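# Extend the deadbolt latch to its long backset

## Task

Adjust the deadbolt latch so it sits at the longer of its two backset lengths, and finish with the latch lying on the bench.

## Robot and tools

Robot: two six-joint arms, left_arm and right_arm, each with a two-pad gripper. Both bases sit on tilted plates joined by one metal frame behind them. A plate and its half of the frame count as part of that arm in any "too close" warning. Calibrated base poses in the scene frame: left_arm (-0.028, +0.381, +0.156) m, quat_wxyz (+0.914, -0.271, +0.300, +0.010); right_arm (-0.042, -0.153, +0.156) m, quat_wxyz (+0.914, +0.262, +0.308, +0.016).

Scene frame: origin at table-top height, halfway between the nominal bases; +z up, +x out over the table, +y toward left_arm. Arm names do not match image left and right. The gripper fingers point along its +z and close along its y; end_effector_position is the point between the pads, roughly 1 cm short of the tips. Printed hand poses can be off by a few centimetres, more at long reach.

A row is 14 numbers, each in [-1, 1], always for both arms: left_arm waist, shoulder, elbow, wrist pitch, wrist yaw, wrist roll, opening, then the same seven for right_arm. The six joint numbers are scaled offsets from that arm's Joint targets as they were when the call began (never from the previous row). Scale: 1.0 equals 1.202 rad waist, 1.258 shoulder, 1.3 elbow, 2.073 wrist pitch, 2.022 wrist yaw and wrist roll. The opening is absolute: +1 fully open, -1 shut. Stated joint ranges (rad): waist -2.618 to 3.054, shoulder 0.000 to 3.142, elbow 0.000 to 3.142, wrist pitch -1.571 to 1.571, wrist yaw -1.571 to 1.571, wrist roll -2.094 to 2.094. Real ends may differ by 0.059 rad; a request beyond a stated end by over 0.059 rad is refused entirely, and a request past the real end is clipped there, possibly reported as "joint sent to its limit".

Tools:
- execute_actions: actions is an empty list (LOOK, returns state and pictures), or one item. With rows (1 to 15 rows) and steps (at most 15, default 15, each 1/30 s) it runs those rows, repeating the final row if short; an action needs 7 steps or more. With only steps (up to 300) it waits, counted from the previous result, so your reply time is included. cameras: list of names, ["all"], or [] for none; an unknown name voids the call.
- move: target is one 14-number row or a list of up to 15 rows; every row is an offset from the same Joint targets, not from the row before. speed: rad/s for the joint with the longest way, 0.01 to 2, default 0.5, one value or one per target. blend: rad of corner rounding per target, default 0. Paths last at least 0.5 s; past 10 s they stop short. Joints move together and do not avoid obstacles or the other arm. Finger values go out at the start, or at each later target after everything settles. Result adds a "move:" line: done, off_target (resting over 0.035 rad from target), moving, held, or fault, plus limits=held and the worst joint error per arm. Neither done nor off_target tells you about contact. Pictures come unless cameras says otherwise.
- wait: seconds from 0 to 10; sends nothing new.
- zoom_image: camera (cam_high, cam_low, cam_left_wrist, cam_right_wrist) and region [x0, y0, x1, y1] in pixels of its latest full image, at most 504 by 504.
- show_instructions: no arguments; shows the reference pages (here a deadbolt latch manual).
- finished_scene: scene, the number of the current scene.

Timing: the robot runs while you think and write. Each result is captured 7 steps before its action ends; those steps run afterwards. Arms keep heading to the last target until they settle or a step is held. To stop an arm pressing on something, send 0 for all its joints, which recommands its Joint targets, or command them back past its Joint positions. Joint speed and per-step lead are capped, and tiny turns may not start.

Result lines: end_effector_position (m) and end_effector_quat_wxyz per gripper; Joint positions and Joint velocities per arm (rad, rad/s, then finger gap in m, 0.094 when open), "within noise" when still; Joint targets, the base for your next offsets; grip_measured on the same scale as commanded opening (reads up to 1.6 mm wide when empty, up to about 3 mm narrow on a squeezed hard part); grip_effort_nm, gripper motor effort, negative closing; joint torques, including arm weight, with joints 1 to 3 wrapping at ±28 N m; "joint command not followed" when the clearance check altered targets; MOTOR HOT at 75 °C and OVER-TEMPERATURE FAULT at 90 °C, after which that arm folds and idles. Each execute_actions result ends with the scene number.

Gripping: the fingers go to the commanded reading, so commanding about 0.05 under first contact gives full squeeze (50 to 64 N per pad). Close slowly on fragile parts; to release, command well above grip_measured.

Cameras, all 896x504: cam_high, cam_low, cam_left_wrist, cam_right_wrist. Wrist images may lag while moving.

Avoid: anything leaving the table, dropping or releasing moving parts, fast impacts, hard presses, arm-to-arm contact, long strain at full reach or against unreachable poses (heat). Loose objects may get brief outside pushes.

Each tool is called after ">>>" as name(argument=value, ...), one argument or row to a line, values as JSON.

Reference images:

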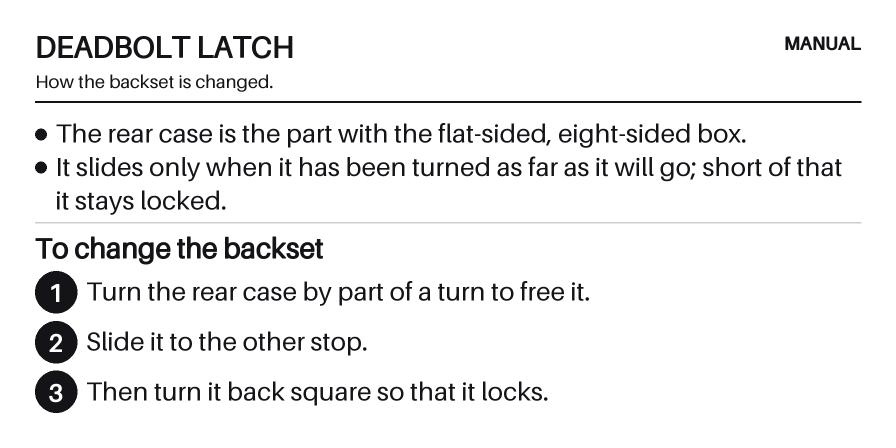

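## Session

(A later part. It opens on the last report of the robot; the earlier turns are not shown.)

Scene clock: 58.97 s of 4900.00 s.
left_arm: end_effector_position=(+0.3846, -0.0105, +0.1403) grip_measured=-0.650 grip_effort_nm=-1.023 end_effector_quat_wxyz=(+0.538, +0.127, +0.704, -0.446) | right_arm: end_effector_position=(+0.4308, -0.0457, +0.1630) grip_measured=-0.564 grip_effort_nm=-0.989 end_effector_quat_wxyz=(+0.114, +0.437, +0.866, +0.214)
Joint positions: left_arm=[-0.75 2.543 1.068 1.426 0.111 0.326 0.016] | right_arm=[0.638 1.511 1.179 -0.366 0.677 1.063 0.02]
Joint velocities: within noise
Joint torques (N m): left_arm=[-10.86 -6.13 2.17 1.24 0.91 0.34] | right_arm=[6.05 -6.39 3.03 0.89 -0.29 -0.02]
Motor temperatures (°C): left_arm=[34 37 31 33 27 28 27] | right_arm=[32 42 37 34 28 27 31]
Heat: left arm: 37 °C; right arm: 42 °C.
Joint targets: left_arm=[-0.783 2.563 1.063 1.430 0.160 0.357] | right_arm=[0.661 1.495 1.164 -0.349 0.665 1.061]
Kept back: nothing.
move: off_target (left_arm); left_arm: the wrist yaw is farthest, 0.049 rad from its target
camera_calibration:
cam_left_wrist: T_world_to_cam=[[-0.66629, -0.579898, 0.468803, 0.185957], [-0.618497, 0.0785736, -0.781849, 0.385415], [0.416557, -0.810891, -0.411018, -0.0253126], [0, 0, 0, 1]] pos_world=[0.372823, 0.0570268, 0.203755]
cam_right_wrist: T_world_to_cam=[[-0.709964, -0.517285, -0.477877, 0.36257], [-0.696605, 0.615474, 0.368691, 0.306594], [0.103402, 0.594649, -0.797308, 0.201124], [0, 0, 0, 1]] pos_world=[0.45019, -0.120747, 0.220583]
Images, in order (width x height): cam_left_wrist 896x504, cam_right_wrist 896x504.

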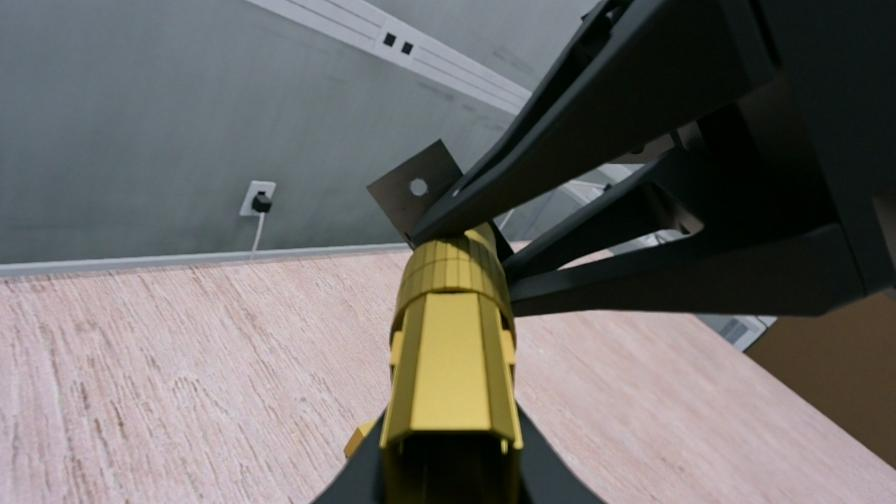

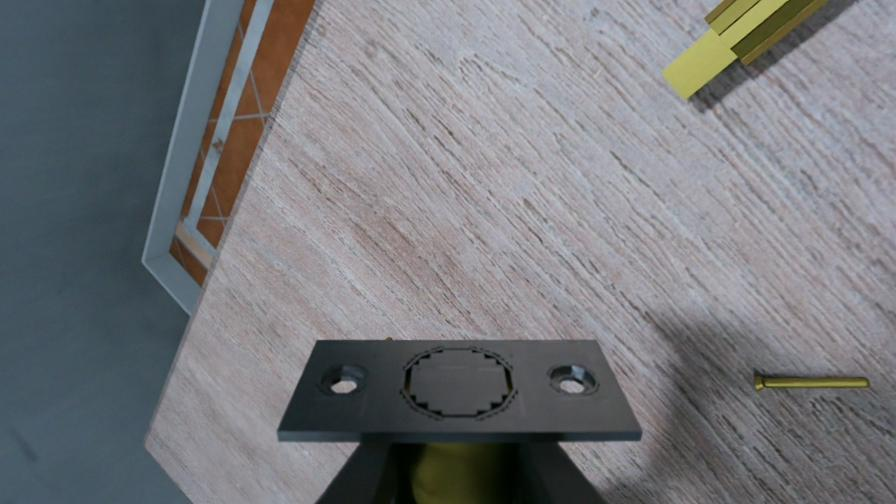

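>>> move(
  target=[0,0,0,0,-0.015,0.12,-0.69, 0,0,0,0,0,0,-0.67],
  speed=0.4,
  cameras=["cam_left_wrist","cam_right_wrist"],
)

Scene clock: 60.53 s of 4900.00 s.
left_arm: end_effector_position=(+0.3871, -0.0083, +0.1391) grip_measured=-0.651 grip_effort_nm=-1.018 end_effector_quat_wxyz=(+0.590, +0.208, +0.687, -0.370) | right_arm: end_effector_position=(+0.4308, -0.0457, +0.1630) grip_measured=-0.564 grip_effort_nm=-0.984 end_effector_quat_wxyz=(+0.114, +0.436, +0.866, +0.214)
Joint positions: left_arm=[-0.75 2.543 1.068 1.432 0.094 0.571 0.016] | right_arm=[0.638 1.511 1.179 -0.366 0.677 1.062 0.02]
Joint velocities: within noise
Joint torques (N m): left_arm=[-10.84 -6.17 2.1 1.17 0.77 0.31] | right_arm=[6.08 -6.39 3.03 0.9 -0.28 -0.01]
Motor temperatures (°C): left_arm=[34 36 31 33 27 28 27] | right_arm=[32 42 37 34 28 27 31]
Heat: left arm: 36 °C; right arm: 42 °C.
Joint targets: left_arm=[-0.783 2.563 1.063 1.430 0.129 0.600] | right_arm=[0.661 1.496 1.164 -0.349 0.665 1.061]
Kept back: nothing.
move: off_target (left_arm); left_arm: the wrist yaw is farthest, 0.036 rad from its target
camera_calibration:
cam_left_wrist: T_world_to_cam=[[-0.724536, -0.646145, 0.239886, 0.243317], [-0.470942, 0.209981, -0.856809, 0.34028], [0.503252, -0.733761, -0.456435, -0.0516621], [0, 0, 0, 1]] pos_world=[0.362543, 0.0478581, 0.209606]
cam_right_wrist: T_world_to_cam=[[-0.709517, -0.517903, -0.477872, 0.362348], [-0.697095, 0.615113, 0.368367, 0.306841], [0.103167, 0.594485, -0.797461, 0.201243], [0, 0, 0, 1]] pos_world=[0.450228, -0.120717, 0.220609]
Images, in order (width x height): cam_left_wrist 896x504, cam_right_wrist 896x504.

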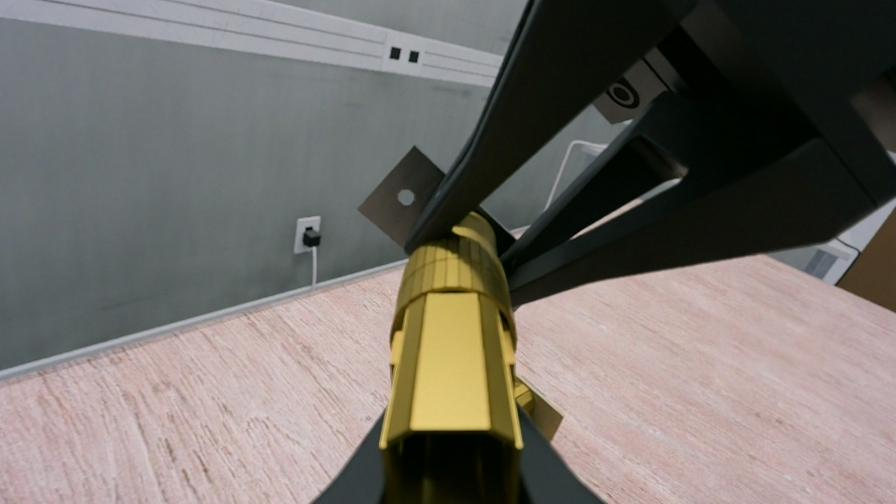

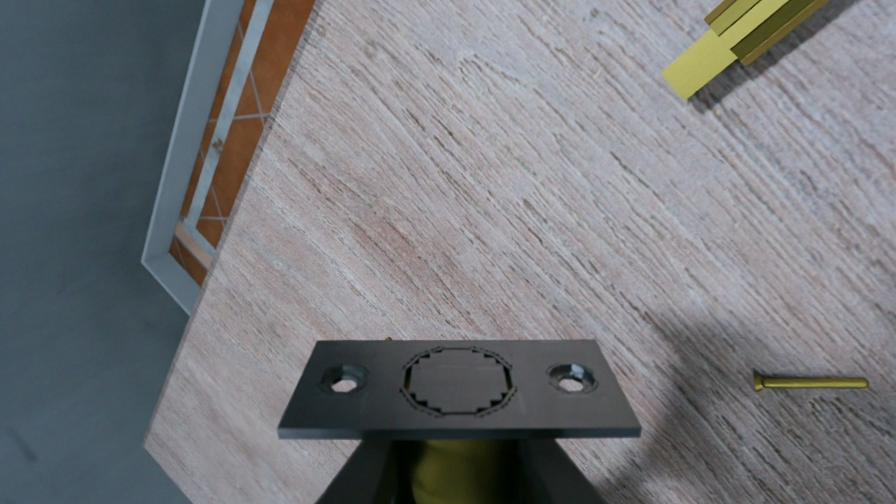

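>>> move(
  target=[0,0,0,0,-0.012,0.15,-0.69, 0,0,0,0,0,0,-0.67],
  speed=0.4,
  cameras=["cam_left_wrist","cam_right_wrist"],
)

Scene clock: 62.50 s of 4900.00 s.
left_arm: end_effector_position=(+0.3901, -0.0057, +0.1389) grip_measured=-0.651 grip_effort_nm=-1.023 end_effector_quat_wxyz=(+0.639, +0.302, +0.653, -0.271) | right_arm: end_effector_position=(+0.4308, -0.0457, +0.1630) grip_measured=-0.564 grip_effort_nm=-0.984 end_effector_quat_wxyz=(+0.115, +0.434, +0.868, +0.214)
Joint positions: left_arm=[-0.75 2.543 1.068 1.444 0.078 0.869 0.016] | right_arm=[0.638 1.511 1.179 -0.366 0.677 1.056 0.02]
Joint velocities: within noise
Joint torques (N m): left_arm=[-10.95 -6.15 2.07 1.07 0.71 0.41] | right_arm=[6.05 -6.39 3.03 0.89 -0.29 0.05]
Motor temperatures (°C): left_arm=[34 36 31 33 27 28 27] | right_arm=[32 42 37 34 28 27 31]
Heat: left arm: 36 °C; right arm: 42 °C.
Joint targets: left_arm=[-0.783 2.563 1.063 1.430 0.105 0.903] | right_arm=[0.661 1.496 1.164 -0.349 0.665 1.061]
Kept back: nothing.
move: done
camera_calibration:
cam_left_wrist: T_world_to_cam=[[-0.738887, -0.671403, -0.0571288, 0.293979], [-0.280336, 0.383393, -0.880012, 0.270791], [0.612746, -0.634215, -0.471503, -0.0913676], [0, 0, 0, 1]] pos_world=[0.349115, 0.035612, 0.212014]
cam_right_wrist: T_world_to_cam=[[-0.705925, -0.522837, -0.47782, 0.360566], [-0.701007, 0.61221, 0.365769, 0.308818], [0.101289, 0.593161, -0.798687, 0.202191], [0, 0, 0, 1]] pos_world=[0.450536, -0.120476, 0.220818]
Images, in order (width x height): cam_left_wrist 896x504, cam_right_wrist 896x504.

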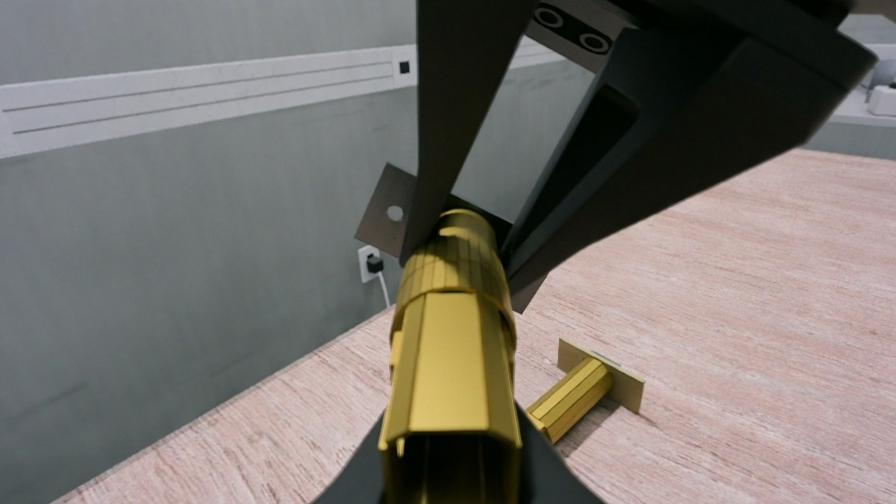

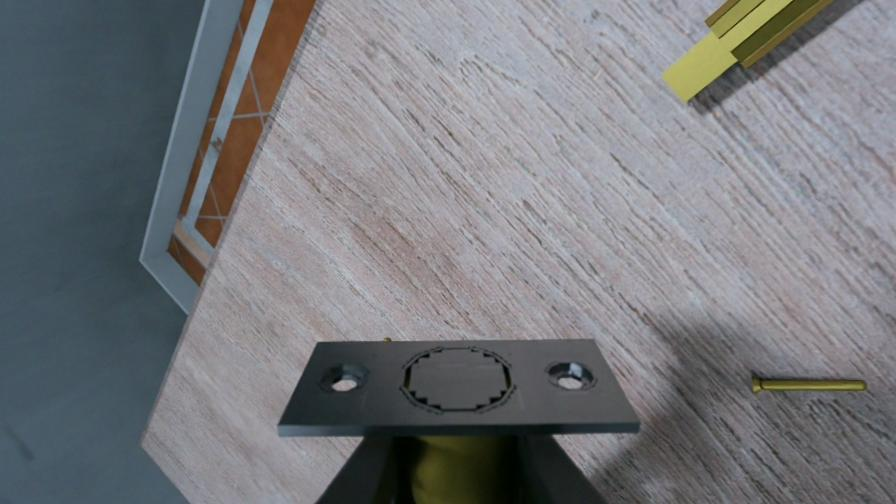

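>>> move(
  target=[0,0,0,0,-0.006,0.08,-0.69, 0,0,0,0,0,0,-0.67],
  speed=0.3,
  cameras=["cam_left_wrist","cam_right_wrist"],
)

Scene clock: 63.93 s of 4900.00 s.
left_arm: end_effector_position=(+0.3916, -0.0043, +0.1390) grip_measured=-0.651 grip_effort_nm=-1.023 end_effector_quat_wxyz=(+0.660, +0.351, +0.628, -0.215) | right_arm: end_effector_position=(+0.4307, -0.0459, +0.1629) grip_measured=-0.564 grip_effort_nm=-0.984 end_effector_quat_wxyz=(+0.116, +0.431, +0.869, +0.213)
Joint positions: left_arm=[-0.75 2.543 1.068 1.45 0.071 1.03 0.016] | right_arm=[0.638 1.511 1.179 -0.367 0.679 1.05 0.02]
Joint velocities: within noise
Joint torques (N m): left_arm=[-10.82 -6.15 2.18 1 0.66 0.39] | right_arm=[6.05 -6.38 3.02 0.9 -0.3 0.11]
Motor temperatures (°C): left_arm=[34 36 31 33 27 28 28] | right_arm=[32 42 37 34 28 27 31]
Heat: left arm: 36 °C; right arm: 42 °C.
Joint targets: left_arm=[-0.783 2.563 1.063 1.430 0.093 1.065] | right_arm=[0.661 1.496 1.164 -0.349 0.665 1.061]
Kept back: nothing.
move: done
camera_calibration:
cam_left_wrist: T_world_to_cam=[[-0.720013, -0.658998, -0.217493, 0.310995], [-0.178345, 0.4786, -0.85973, 0.228438], [0.670652, -0.580227, -0.462127, -0.115115], [0, 0, 0, 1]] pos_world=[0.341863, 0.0288218, 0.210837]
cam_right_wrist: T_world_to_cam=[[-0.702665, -0.52813, -0.476802, 0.358515], [-0.704571, 0.609892, 0.362782, 0.310824], [0.0992017, 0.590855, -0.800656, 0.20335], [0, 0, 0, 1]] pos_world=[0.450741, -0.120377, 0.220993]
Images, in order (width x height): cam_left_wrist 896x504, cam_right_wrist 896x504.

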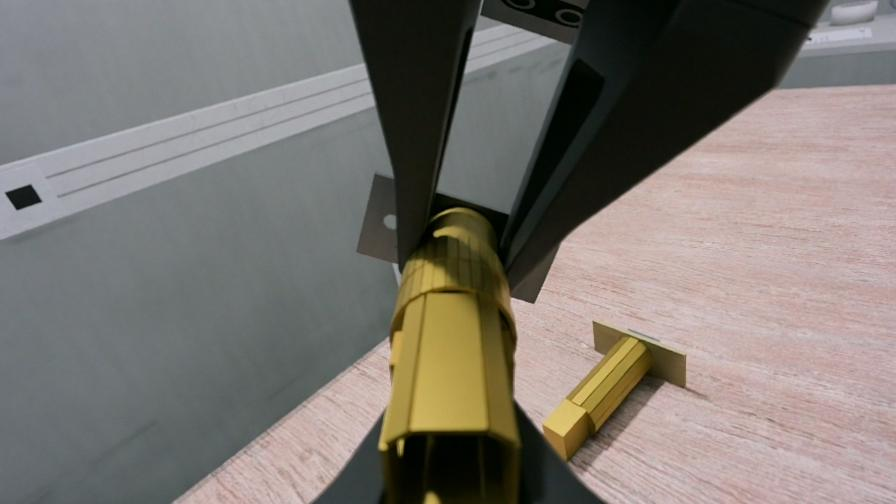

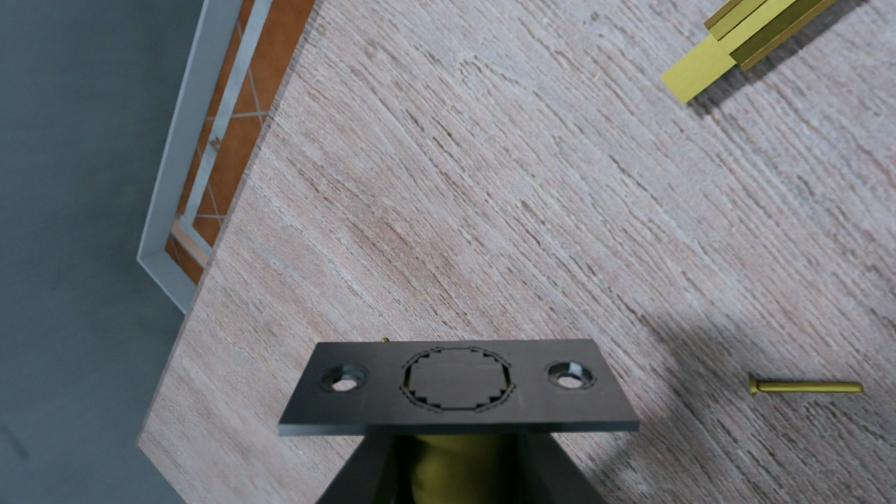

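>>> move(
  target=[0,0,0,0.008,-0.01,0.14,-0.69, 0,0,0,0,0,0,-0.67],
  speed=0.3,
  cameras=["cam_left_wrist","cam_right_wrist"],
)

Scene clock: 65.80 s of 4900.00 s.
left_arm: end_effector_position=(+0.3942, -0.0019, +0.1400) grip_measured=-0.651 grip_effort_nm=-1.028 end_effector_quat_wxyz=(+0.685, +0.432, +0.575, -0.114) | right_arm: end_effector_position=(+0.4303, -0.0465, +0.1626) grip_measured=-0.564 grip_effort_nm=-0.984 end_effector_quat_wxyz=(+0.117, +0.426, +0.872, +0.210)
Joint positions: left_arm=[-0.75 2.543 1.068 1.463 0.062 1.314 0.016] | right_arm=[0.638 1.511 1.179 -0.369 0.682 1.04 0.02]
Joint velocities: within noise
Joint torques (N m): left_arm=[-11.02 -6.19 2.09 1.03 0.5 0.4] | right_arm=[6.05 -6.38 3.03 0.93 -0.32 0.21]
Motor temperatures (°C): left_arm=[35 36 31 33 27 28 28] | right_arm=[32 42 37 34 28 27 31]
Heat: left arm: 36 °C; right arm: 42 °C.
Joint targets: left_arm=[-0.783 2.563 1.063 1.447 0.073 1.348] | right_arm=[0.661 1.496 1.164 -0.349 0.665 1.061]
Kept back: nothing.
move: done
camera_calibration:
cam_left_wrist: T_world_to_cam=[[-0.642879, -0.594333, -0.483192, 0.321491], [-0.00946986, 0.636945, -0.770851, 0.149941], [0.765909, -0.490989, -0.415107, -0.158956], [0, 0, 0, 1]] pos_world=[0.329846, 0.0175226, 0.20494]
cam_right_wrist: T_world_to_cam=[[-0.697005, -0.538331, -0.473692, 0.354347], [-0.710783, 0.605949, 0.357231, 0.314395], [0.0947243, 0.585684, -0.804986, 0.205834], [0, 0, 0, 1]] pos_world=[0.45095, -0.120305, 0.221233]
Images, in order (width x height): cam_left_wrist 896x504, cam_right_wrist 896x504.

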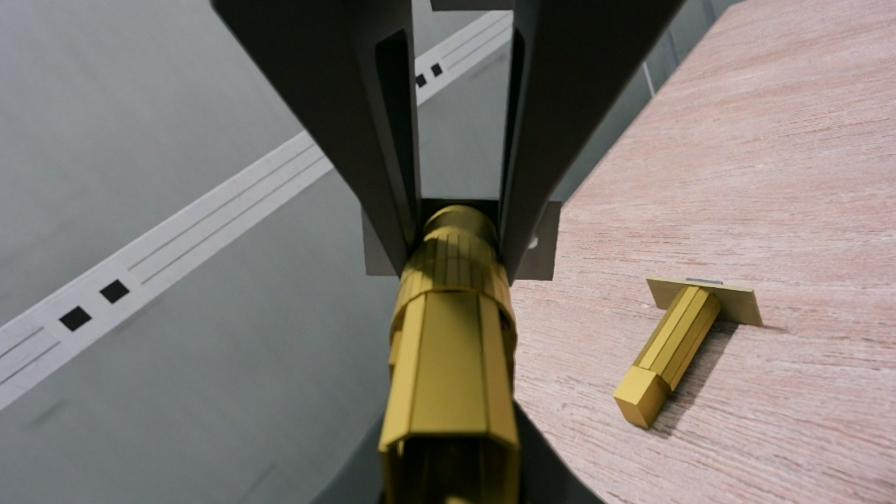

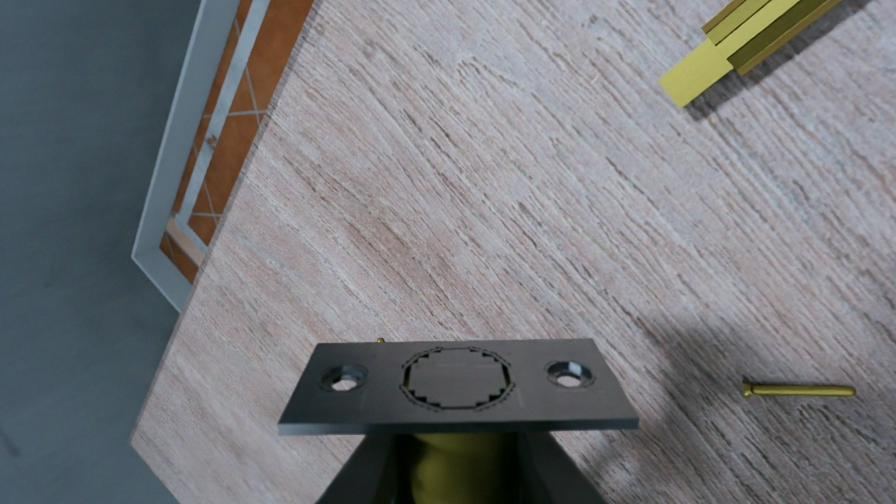

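>>> execute_actions(
  actions=[
    {"rows":[[0,0,0,0,0,0,-0.6,0,0,0,0,0,0,-0.67],[0,0,0,0,0,0,-0.57,0,0,0,0,0,0,-0.67],[0,0,0,0,0,0,-0.53,0,0,0,0,0,0,-0.67],[0,0,0,0,0,0,-0.5,0,0,0,0,0,0,-0.67],[0,0,0,0,0,0,-0.45,0,0,0,0,0,0,-0.67],[0,0,0,0,0,0,-0.4,0,0,0,0,0,0,-0.67],[0,0,0,0,0,0,-0.3,0,0,0,0,0,0,-0.67],[0,0,0,0,0,0,-0.2,0,0,0,0,0,0,-0.67],[0,0,0,0,0,0,-0.1,0,0,0,0,0,0,-0.67],[0,0,0,0,0,0,0,0,0,0,0,0,0,-0.67]]},
  ],
)

>>> wait(
  seconds=0.5,
  cameras=["cam_left_wrist","cam_right_wrist"],
)

>>> zoom_image(
  camera="cam_left_wrist",
  region=[320, 160, 600, 504],
)

Scene clock: 67.40 s of 4900.00 s.
left_arm: end_effector_position=(+0.3933, -0.0027, +0.1383) grip_measured=-0.261 grip_effort_nm=-0.129 end_effector_quat_wxyz=(+0.683, +0.441, +0.572, -0.106) | right_arm: end_effector_position=(+0.4292, -0.0461, +0.1618) grip_measured=-0.564 grip_effort_nm=-0.989 end_effector_quat_wxyz=(+0.115, +0.429, +0.871, +0.210)
Joint positions: left_arm=[-0.751 2.543 1.068 1.455 0.054 1.338 0.035] | right_arm=[0.638 1.511 1.175 -0.369 0.681 1.049 0.02]
Joint velocities: left_arm=[0.012 -0.022 -0.002 -0.051 -0.007 -0.022 0.129] | right_arm=[within noise]
Joint torques (N m): left_arm=[-10.8 -6.13 2.15 1.12 0.59 0.07] | right_arm=[6.06 -6.38 3.37 0.91 -0.32 0.1]
Motor temperatures (°C): left_arm=[35 36 31 33 27 28 28] | right_arm=[32 42 37 34 28 27 31]
Heat: left arm: 36 °C; right arm: 42 °C.
Joint targets: left_arm=[-0.783 2.563 1.063 1.447 0.073 1.348] | right_arm=[0.661 1.496 1.164 -0.349 0.665 1.061]
Steps of this call (1-40: nothing new was sent; 41-48: this action's first 8). Readings (joint positions of left_arm | right_arm):
41: [-0.750 2.543 1.068 1.463 0.060 1.316] | [0.638 1.511 1.179 -0.369 0.682 1.040]
42: [-0.750 2.543 1.068 1.463 0.054 1.320] | [0.638 1.511 1.179 -0.370 0.682 1.041]
44: [-0.751 2.543 1.068 1.461 0.054 1.328] | [0.638 1.511 1.178 -0.369 0.681 1.044]
48: the state above

Scene clock: 68.13 s of 4900.00 s.
left_arm: end_effector_position=(+0.3928, -0.0032, +0.1377) grip_measured=-0.002 grip_effort_nm=0.105 end_effector_quat_wxyz=(+0.682, +0.445, +0.571, -0.105) | right_arm: end_effector_position=(+0.4292, -0.0460, +0.1617) grip_measured=-0.564 grip_effort_nm=-0.989 end_effector_quat_wxyz=(+0.115, +0.431, +0.870, +0.210)
Joint positions: left_arm=[-0.751 2.543 1.068 1.451 0.054 1.344 0.047] | right_arm=[0.638 1.511 1.175 -0.368 0.681 1.052 0.02]
Joint velocities: within noise
Joint torques (N m): left_arm=[-10.76 -6.19 2.18 1.15 0.55 0.05] | right_arm=[6.05 -6.38 3.32 0.9 -0.32 0.09]
Motor temperatures (°C): left_arm=[35 36 31 33 27 28 28] | right_arm=[32 42 37 34 28 27 31]
Heat: left arm: 36 °C; right arm: 42 °C.
Joint targets: left_arm=[-0.783 2.563 1.063 1.447 0.073 1.348] | right_arm=[0.661 1.496 1.164 -0.349 0.665 1.061]
Steps of this call (1-7: your previous action's last 7; 8-15: toward your last target; 16-22: nothing new was sent). Readings (joint positions of left_arm | right_arm):
1: [-0.751 2.543 1.068 1.455 0.054 1.339] | [0.638 1.511 1.175 -0.369 0.681 1.049]
2: [-0.751 2.543 1.068 1.454 0.054 1.340] | [0.638 1.511 1.175 -0.369 0.681 1.050]
4: [-0.751 2.543 1.068 1.453 0.054 1.341] | [0.638 1.511 1.175 -0.368 0.681 1.051]
8: [-0.751 2.543 1.068 1.452 0.054 1.343] | [0.638 1.511 1.175 -0.368 0.681 1.052]
22: the state above
All arms were judged still, so your last target was given up. Each gripper or tool keeps its last command.
camera_calibration:
cam_left_wrist: T_world_to_cam=[[-0.640022, -0.576118, -0.508389, 0.32115], [0.00395227, 0.65918, -0.751974, 0.141107], [0.768346, -0.48329, -0.419613, -0.159783], [0, 0, 0, 1]] pos_world=[0.327754, 0.014784, 0.202331]
cam_right_wrist: T_world_to_cam=[[-0.703418, -0.530895, -0.472603, 0.356332], [-0.704317, 0.61006, 0.362994, 0.310071], [0.095604, 0.588199, -0.803045, 0.204417], [0, 0, 0, 1]] pos_world=[0.449496, -0.120225, 0.220005]
Images, in order (width x height): cam_left_wrist 896x504, cam_right_wrist 896x504.

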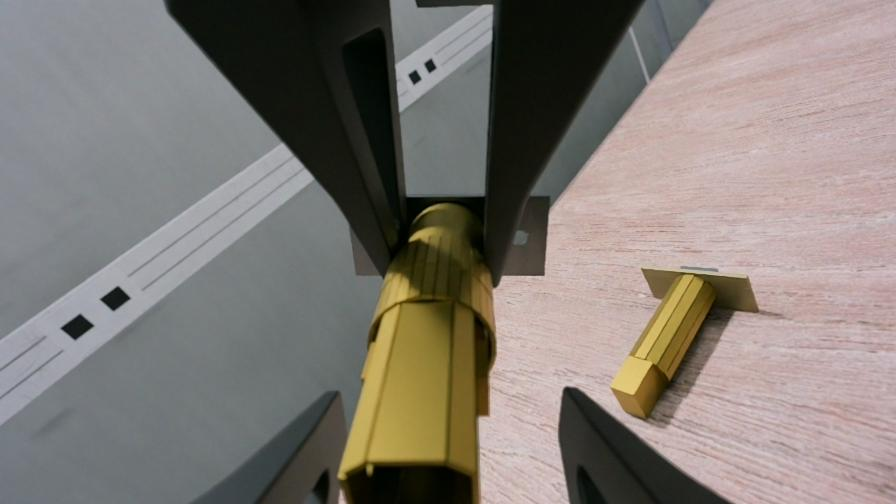

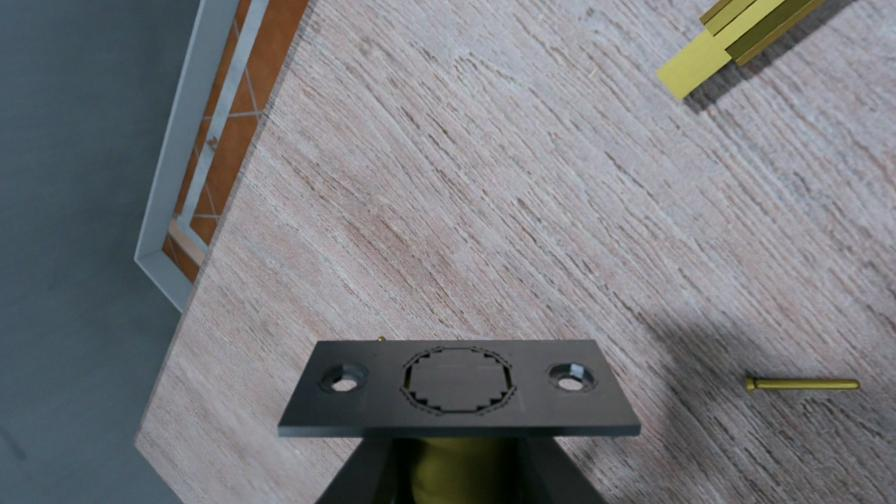

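Scaled by 1.465 from the camera's 896x504 image, which has a finer 1280x720 frame.

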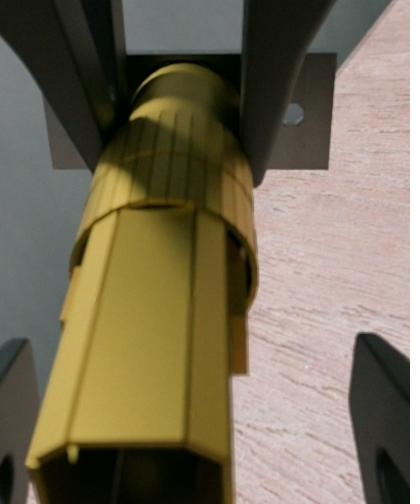

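>>> move(
  target=[0.0275,-0.0636,-0.0246,-0.040,0.0727,0.0054,0.15, 0,0,0,0,0,0,-0.67],
  speed=0.12,
  cameras=["cam_left_wrist","cam_right_wrist"],
)

>>> zoom_image(
  camera="cam_left_wrist",
  region=[300, 160, 620, 504],
)

Scene clock: 73.97 s of 4900.00 s.
left_arm: end_effector_position=(+0.3747, -0.0124, +0.1486) grip_measured=+0.148 grip_effort_nm=0.100 end_effector_quat_wxyz=(+0.694, +0.467, +0.526, -0.153) | right_arm: end_effector_position=(+0.4291, -0.0460, +0.1617) grip_measured=-0.564 grip_effort_nm=-0.989 end_effector_quat_wxyz=(+0.115, +0.431, +0.870, +0.210)
Joint positions: left_arm=[-0.746 2.511 1.04 1.389 0.189 1.354 0.054] | right_arm=[0.638 1.511 1.175 -0.369 0.681 1.052 0.02]
Joint velocities: within noise
Joint torques (N m): left_arm=[-8.25 -10.06 1.76 0.93 0.72 0.09] | right_arm=[6.06 -6.38 3.34 0.91 -0.32 0.09]
Motor temperatures (°C): left_arm=[35 36 31 33 27 28 27] | right_arm=[32 42 37 34 28 27 31]
Heat: left arm: 36 °C; right arm: 42 °C.
Joint targets: left_arm=[-0.750 2.483 1.031 1.364 0.220 1.359] | right_arm=[0.661 1.496 1.164 -0.349 0.665 1.061]
Kept back: nothing.
move: done
camera_calibration:
cam_left_wrist: T_world_to_cam=[[-0.69219, -0.512162, -0.508491, 0.330174], [0.114788, 0.617464, -0.778179, 0.117384], [0.712528, -0.597016, -0.368612, -0.133845], [0, 0, 0, 1]] pos_world=[0.310437, 0.0167143, 0.209899]
cam_right_wrist: T_world_to_cam=[[-0.703603, -0.530851, -0.472377, 0.356308], [-0.704162, 0.610102, 0.363222, 0.309935], [0.0953812, 0.588194, -0.803075, 0.204501], [0, 0, 0, 1]] pos_world=[0.449438, -0.120232, 0.219966]
Images, in order (width x height): cam_left_wrist 896x504, cam_right_wrist 896x504.

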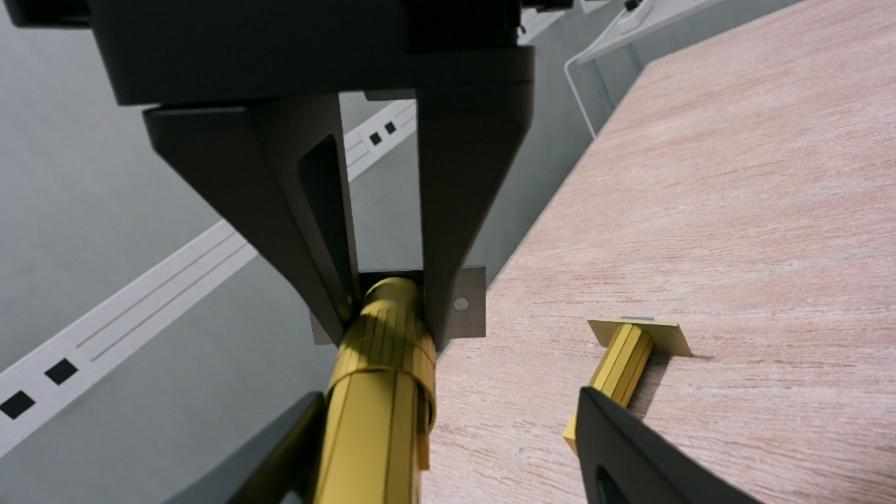

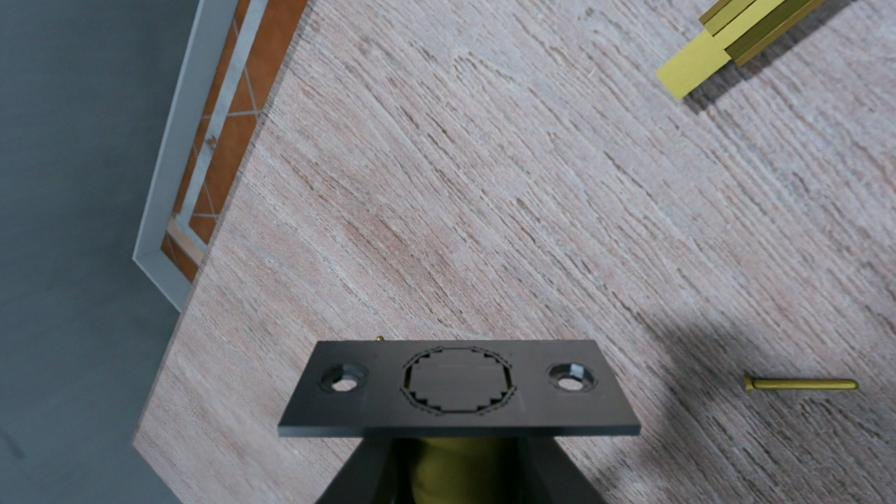

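Scaled by 1.465 from the camera's 896x504 image, which has a finer 1280x720 frame.

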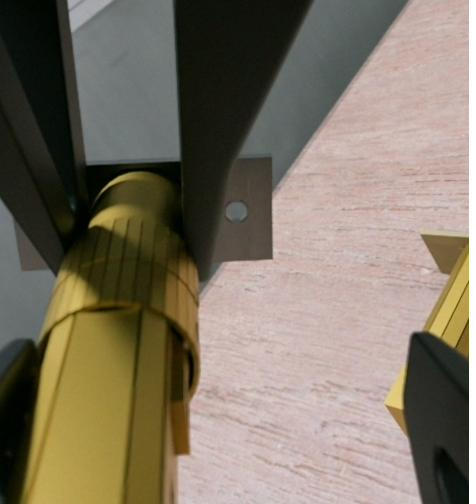

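>>> move(
  target=[0.0183,-0.0318,-0.0038,-0.0094,0.0094,0,0.15, 0,0,0,0,0,0,-0.67],
  speed=0.12,
  cameras=["cam_left_wrist"],
)

>>> zoom_image(
  camera="cam_left_wrist",
  region=[300, 160, 620, 504],
)

Scene clock: 75.67 s of 4900.00 s.
left_arm: end_effector_position=(+0.3817, -0.0055, +0.1496) grip_measured=+0.148 grip_effort_nm=0.100 end_effector_quat_wxyz=(+0.693, +0.470, +0.523, -0.159) | right_arm: end_effector_position=(+0.4292, -0.0459, +0.1617) grip_measured=-0.564 grip_effort_nm=-0.979 end_effector_quat_wxyz=(+0.115, +0.431, +0.870, +0.211)
Joint positions: left_arm=[-0.726 2.474 1.032 1.351 0.219 1.355 0.054] | right_arm=[0.638 1.511 1.175 -0.368 0.68 1.052 0.02]
Joint velocities: within noise
Joint torques (N m): left_arm=[-8.05 -10.5 2.11 1.12 0.66 0.05] | right_arm=[6.06 -6.37 3.33 0.9 -0.32 0.09]
Motor temperatures (°C): left_arm=[35 37 31 33 27 28 27] | right_arm=[32 42 37 34 28 27 31]
Heat: left arm: 37 °C; right arm: 42 °C.
Joint targets: left_arm=[-0.728 2.443 1.026 1.344 0.239 1.359] | right_arm=[0.661 1.496 1.164 -0.349 0.665 1.061]
Kept back: nothing.
move: done
camera_calibration:
cam_left_wrist: T_world_to_cam=[[-0.699344, -0.504059, -0.506796, 0.341628], [0.122478, 0.614028, -0.779723, 0.110304], [0.704214, -0.607366, -0.36768, -0.131388], [0, 0, 0, 1]] pos_world=[0.31793, 0.0246706, 0.210833]
Images, in order (width x height): cam_left_wrist 896x504.

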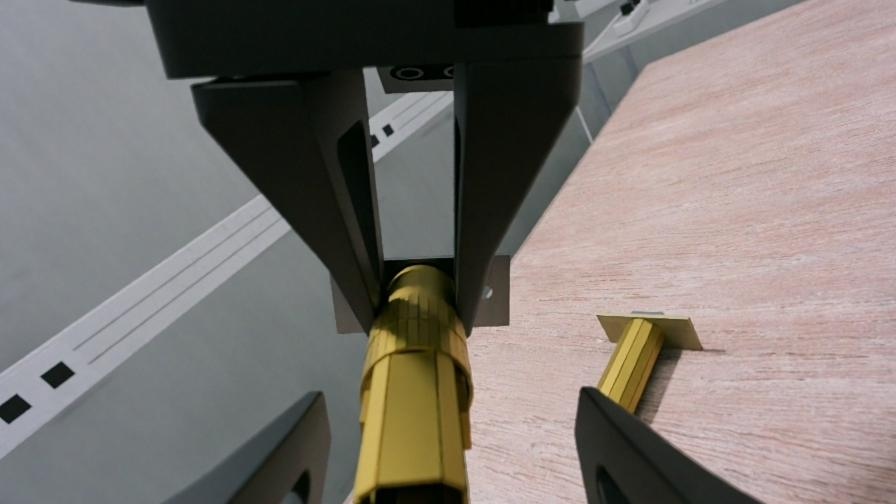

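Scaled by 1.465 from the camera's 896x504 image, which has a finer 1280x720 frame.

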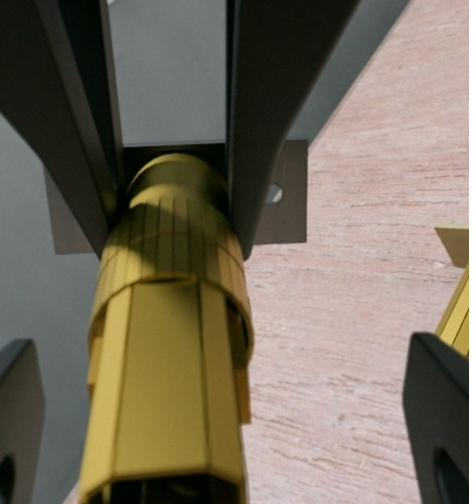

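>>> move(
  target=[0.0198,-0.0161,0.0162,-0.012,0.0118,0,0.15, 0,0,0,0,0,0,-0.67],
  speed=0.12,
  cameras=["cam_left_wrist"],
)

>>> zoom_image(
  camera="cam_left_wrist",
  region=[300, 160, 620, 504],
)

Scene clock: 79.43 s of 4900.00 s.
left_arm: end_effector_position=(+0.3902, +0.0010, +0.1465) grip_measured=+0.148 grip_effort_nm=0.095 end_effector_quat_wxyz=(+0.693, +0.470, +0.523, -0.160) | right_arm: end_effector_position=(+0.4292, -0.0459, +0.1618) grip_measured=-0.564 grip_effort_nm=-0.984 end_effector_quat_wxyz=(+0.115, +0.431, +0.870, +0.211)
Joint positions: left_arm=[-0.702 2.456 1.036 1.326 0.243 1.355 0.054] | right_arm=[0.638 1.511 1.175 -0.368 0.68 1.052 0.02]
Joint velocities: within noise
Joint torques (N m): left_arm=[-8.1 -10.61 3.4 1.14 0.64 0.05] | right_arm=[6.05 -6.39 3.33 0.91 -0.32 0.09]
Motor temperatures (°C): left_arm=[35 37 31 33 27 28 27] | right_arm=[32 42 37 34 28 27 31]
Heat: left arm: 37 °C; right arm: 42 °C.
Joint targets: left_arm=[-0.705 2.422 1.047 1.320 0.263 1.359] | right_arm=[0.661 1.496 1.164 -0.349 0.665 1.061]
Kept back: nothing.
move: done
camera_calibration:
cam_left_wrist: T_world_to_cam=[[-0.700954, -0.503958, -0.504668, 0.349491], [0.121155, 0.613181, -0.780596, 0.103529], [0.70284, -0.608305, -0.368755, -0.133846], [0, 0, 0, 1]] pos_world=[0.326507, 0.0312275, 0.207835]
Images, in order (width x height): cam_left_wrist 896x504.

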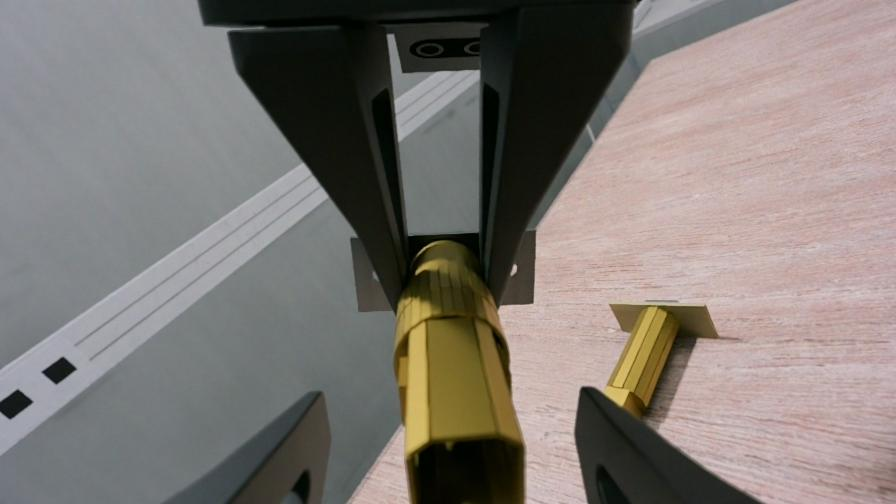

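Scaled by 1.465 from the camera's 896x504 image, which has a finer 1280x720 frame.

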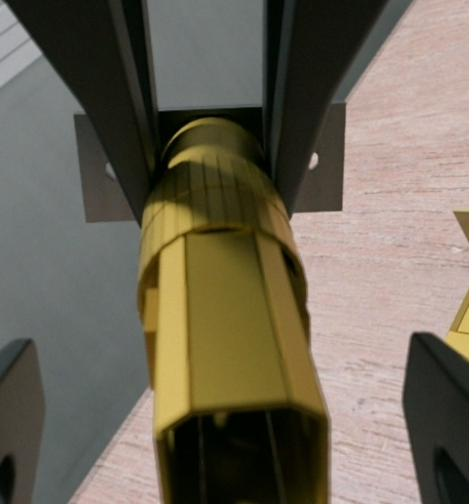

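>>> move(
  target=[0,0.0835,0.0069,0.0603,-0.0203,-0.0341,0.0, 0,0,0,0,0,0,-0.67],
  speed=0.12,
  cameras=["cam_left_wrist"],
)

>>> zoom_image(
  camera="cam_left_wrist",
  region=[300, 160, 620, 504],
)

Scene clock: 82.63 s of 4900.00 s.
left_arm: end_effector_position=(+0.3909, +0.0030, +0.1416) grip_measured=+0.002 grip_effort_nm=-0.090 end_effector_quat_wxyz=(+0.700, +0.439, +0.542, -0.154) | right_arm: end_effector_position=(+0.4292, -0.0459, +0.1618) grip_measured=-0.564 grip_effort_nm=-0.984 end_effector_quat_wxyz=(+0.115, +0.431, +0.870, +0.211)
Joint positions: left_arm=[-0.702 2.511 1.043 1.432 0.214 1.302 0.047] | right_arm=[0.638 1.511 1.175 -0.368 0.68 1.052 0.02]
Joint velocities: within noise
Joint torques (N m): left_arm=[-8.13 -6.31 3.38 1.29 0.51 -0.11] | right_arm=[6.05 -6.38 3.33 0.9 -0.32 0.09]
Motor temperatures (°C): left_arm=[34 38 31 33 27 28 27] | right_arm=[32 42 36 34 28 27 31]
Heat: left arm: 38 °C; right arm: 42 °C.
Joint targets: left_arm=[-0.705 2.528 1.056 1.444 0.222 1.290] | right_arm=[0.661 1.496 1.164 -0.349 0.665 1.061]
Kept back: nothing.
move: done
camera_calibration:
cam_left_wrist: T_world_to_cam=[[-0.680159, -0.563801, -0.468522, 0.335532], [0.0661244, 0.589337, -0.805177, 0.123417], [0.730077, -0.578629, -0.363561, -0.14641], [0, 0, 0, 1]] pos_world=[0.326944, 0.0317222, 0.203347]
Images, in order (width x height): cam_left_wrist 896x504.

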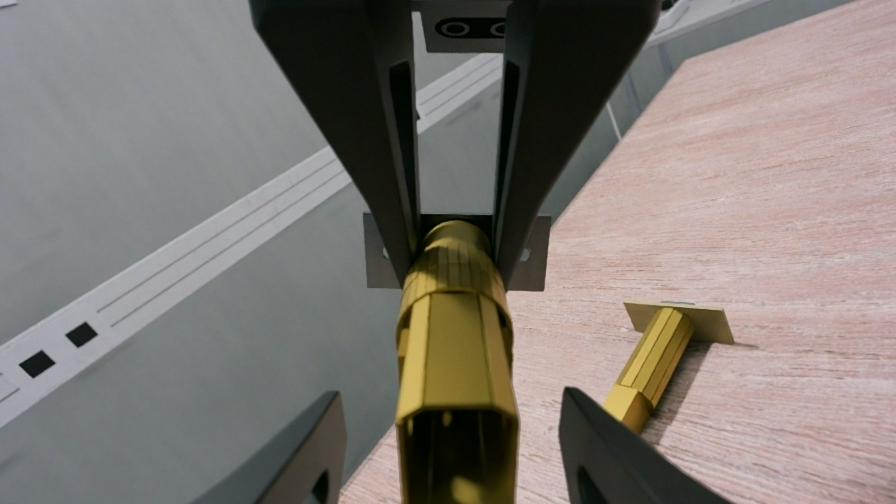

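Scaled by 1.465 from the camera's 896x504 image, which has a finer 1280x720 frame.

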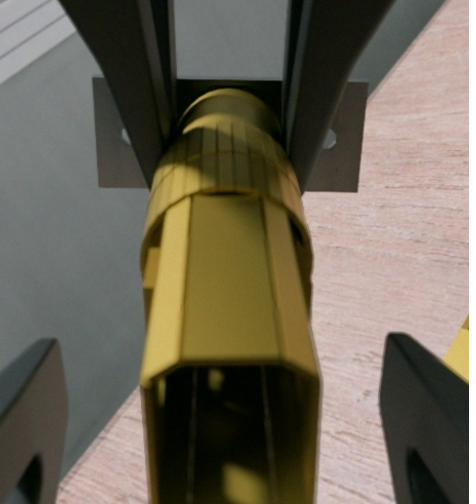

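>>> move(
  target=[-0.0275,0.0064,0.0162,-0.0174,-0.0054,0,-0.2, 0,0,0,0,0,0,-0.67],
  speed=0.12,
  cameras=["cam_left_wrist"],
)

>>> zoom_image(
  camera="cam_left_wrist",
  region=[300, 160, 620, 504],
)

Scene clock: 84.60 s of 4900.00 s.
left_arm: end_effector_position=(+0.3953, +0.0006, +0.1395) grip_measured=-0.198 grip_effort_nm=-0.090 end_effector_quat_wxyz=(+0.697, +0.439, +0.546, -0.151) | right_arm: end_effector_position=(+0.4292, -0.0459, +0.1618) grip_measured=-0.564 grip_effort_nm=-0.989 end_effector_quat_wxyz=(+0.115, +0.431, +0.870, +0.211)
Joint positions: left_arm=[-0.702 2.517 1.065 1.414 0.203 1.301 0.038] | right_arm=[0.638 1.511 1.175 -0.368 0.68 1.052 0.02]
Joint velocities: within noise
Joint torques (N m): left_arm=[-11.1 -6.28 3.44 1.1 0.48 -0.14] | right_arm=[6.05 -6.38 3.32 0.9 -0.32 0.09]
Motor temperatures (°C): left_arm=[34 38 31 33 27 28 27] | right_arm=[32 42 36 34 28 27 31]
Heat: left arm: 38 °C; right arm: 42 °C.
Joint targets: left_arm=[-0.738 2.536 1.077 1.408 0.211 1.290] | right_arm=[0.661 1.496 1.164 -0.349 0.665 1.061]
Kept back: nothing.
move: off_target (left_arm); left_arm: the waist is farthest, 0.036 rad from its target
camera_calibration:
cam_left_wrist: T_world_to_cam=[[-0.679578, -0.565237, -0.467633, 0.335846], [0.0573118, 0.594592, -0.801982, 0.12595], [0.731362, -0.57181, -0.371677, -0.151181], [0, 0, 0, 1]] pos_world=[0.331583, 0.0284969, 0.201872]
Images, in order (width x height): cam_left_wrist 896x504.

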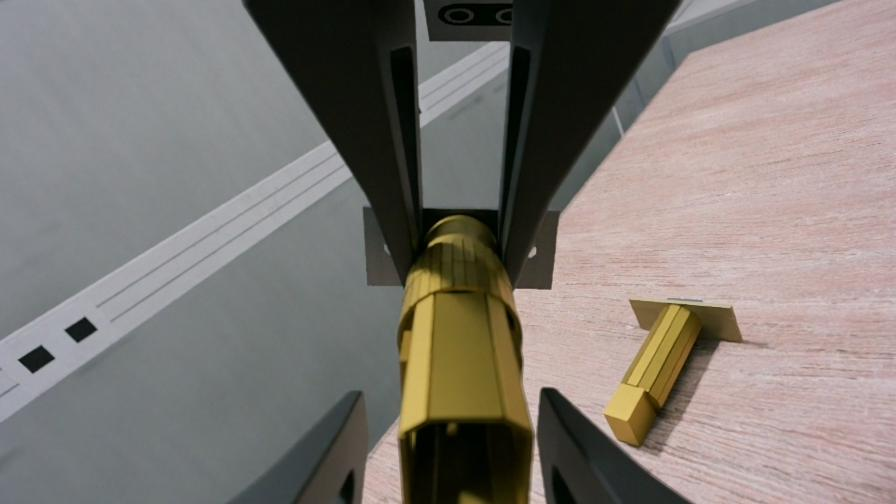

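Scaled by 1.465 from the camera's 896x504 image, which has a finer 1280x720 frame.

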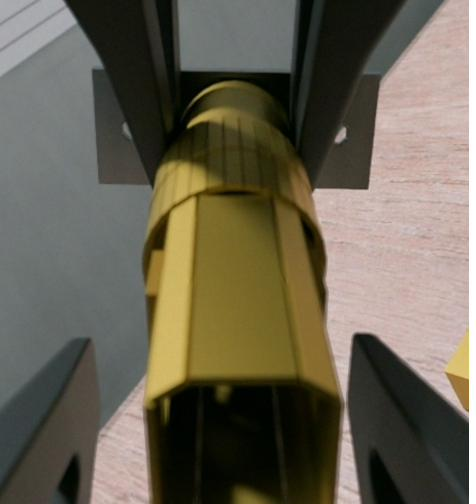

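>>> move(
  target=[-0.012,0,0,0,0,0,-0.2, 0,0,0,0,0,0,-0.67],
  speed=0.12,
  cameras=["cam_left_wrist"],
)

Scene clock: 85.77 s of 4900.00 s.
left_arm: end_effector_position=(+0.3912, -0.0042, +0.1462) grip_measured=-0.198 grip_effort_nm=-0.090 end_effector_quat_wxyz=(+0.700, +0.439, +0.541, -0.156) | right_arm: end_effector_position=(+0.4292, -0.0459, +0.1618) grip_measured=-0.564 grip_effort_nm=-0.984 end_effector_quat_wxyz=(+0.115, +0.431, +0.870, +0.211)
Joint positions: left_arm=[-0.718 2.517 1.065 1.414 0.202 1.301 0.038] | right_arm=[0.638 1.511 1.175 -0.368 0.68 1.052 0.02]
Joint velocities: within noise
Joint torques (N m): left_arm=[-10.8 -6.24 3.33 1.14 0.5 -0.15] | right_arm=[6.05 -6.39 3.32 0.91 -0.32 0.09]
Motor temperatures (°C): left_arm=[35 37 31 33 27 28 27] | right_arm=[32 42 36 34 28 27 31]
Heat: left arm: 37 °C; right arm: 42 °C.
Joint targets: left_arm=[-0.752 2.536 1.077 1.408 0.211 1.290] | right_arm=[0.661 1.496 1.164 -0.349 0.665 1.061]
Kept back: nothing.
move: done
camera_calibration:
cam_left_wrist: T_world_to_cam=[[-0.682334, -0.561513, -0.468105, 0.334588], [0.069857, 0.587315, -0.806338, 0.130079], [0.727695, -0.582893, -0.36152, -0.148514], [0, 0, 0, 1]] pos_world=[0.327287, 0.0249105, 0.207819]
Images, in order (width x height): cam_left_wrist 896x504.

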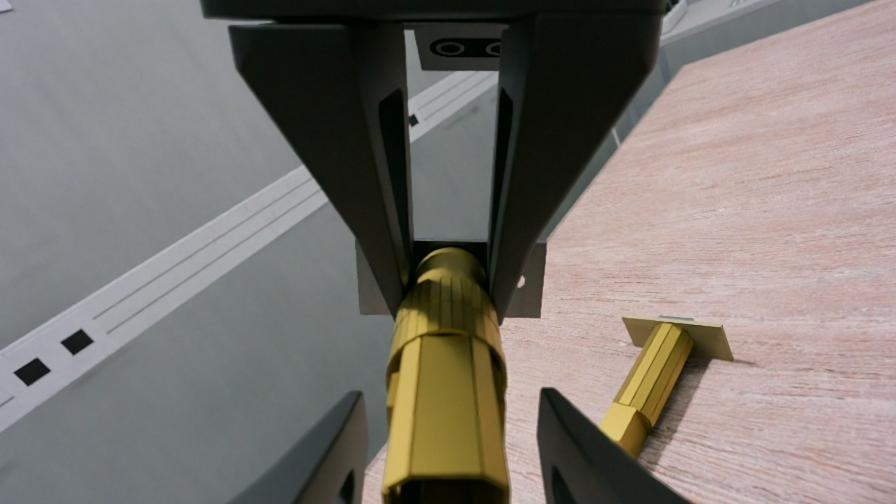

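>>> move(
  target=[0,0,0,0,-0.0138,0,-0.2, 0,0,0,0,0,0,-0.67],
  speed=0.12,
  cameras=["cam_left_wrist"],
)

>>> zoom_image(
  camera="cam_left_wrist",
  region=[300, 160, 620, 504],
)

Scene clock: 87.33 s of 4900.00 s.
left_arm: end_effector_position=(+0.3937, -0.0023, +0.1427) grip_measured=-0.198 grip_effort_nm=-0.095 end_effector_quat_wxyz=(+0.695, +0.439, +0.550, -0.148) | right_arm: end_effector_position=(+0.4292, -0.0459, +0.1618) grip_measured=-0.564 grip_effort_nm=-0.989 end_effector_quat_wxyz=(+0.115, +0.431, +0.870, +0.211)
Joint positions: left_arm=[-0.718 2.517 1.065 1.414 0.175 1.301 0.038] | right_arm=[0.638 1.511 1.175 -0.368 0.68 1.052 0.02]
Joint velocities: within noise
Joint torques (N m): left_arm=[-10.82 -6.2 3.36 1.14 0.49 -0.13] | right_arm=[6.06 -6.38 3.33 0.91 -0.32 0.09]
Motor temperatures (°C): left_arm=[35 37 31 33 27 28 27] | right_arm=[32 42 36 34 28 27 31]
Heat: left arm: 37 °C; right arm: 42 °C.
Joint targets: left_arm=[-0.752 2.536 1.077 1.408 0.183 1.290] | right_arm=[0.661 1.496 1.164 -0.349 0.665 1.061]
Kept back: nothing.
move: done
camera_calibration:
cam_left_wrist: T_world_to_cam=[[-0.678221, -0.566526, -0.468043, 0.334104], [0.049041, 0.600603, -0.798042, 0.132951], [0.73322, -0.564202, -0.379559, -0.150054], [0, 0, 0, 1]] pos_world=[0.330099, 0.0247672, 0.205521]
Images, in order (width x height): cam_left_wrist 896x504.

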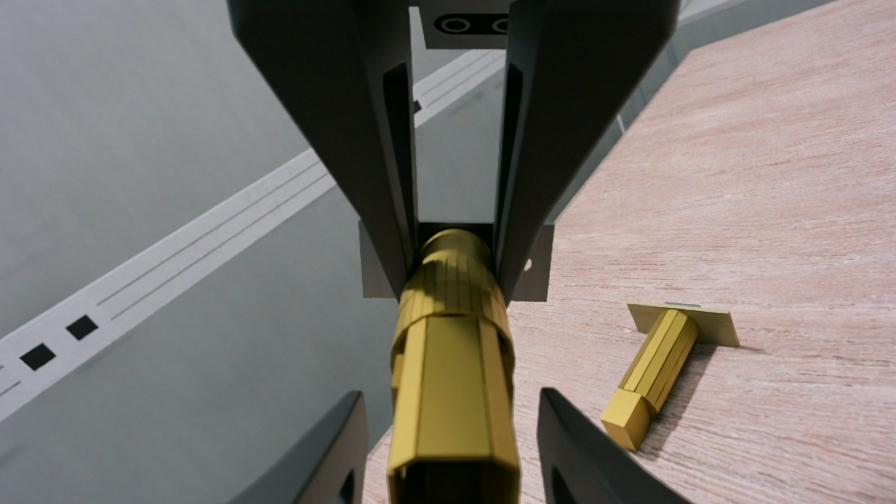

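Scaled by 1.465 from the camera's 896x504 image, which has a finer 1280x720 frame.

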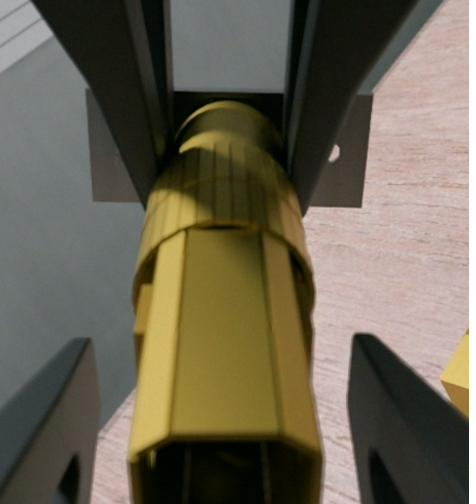

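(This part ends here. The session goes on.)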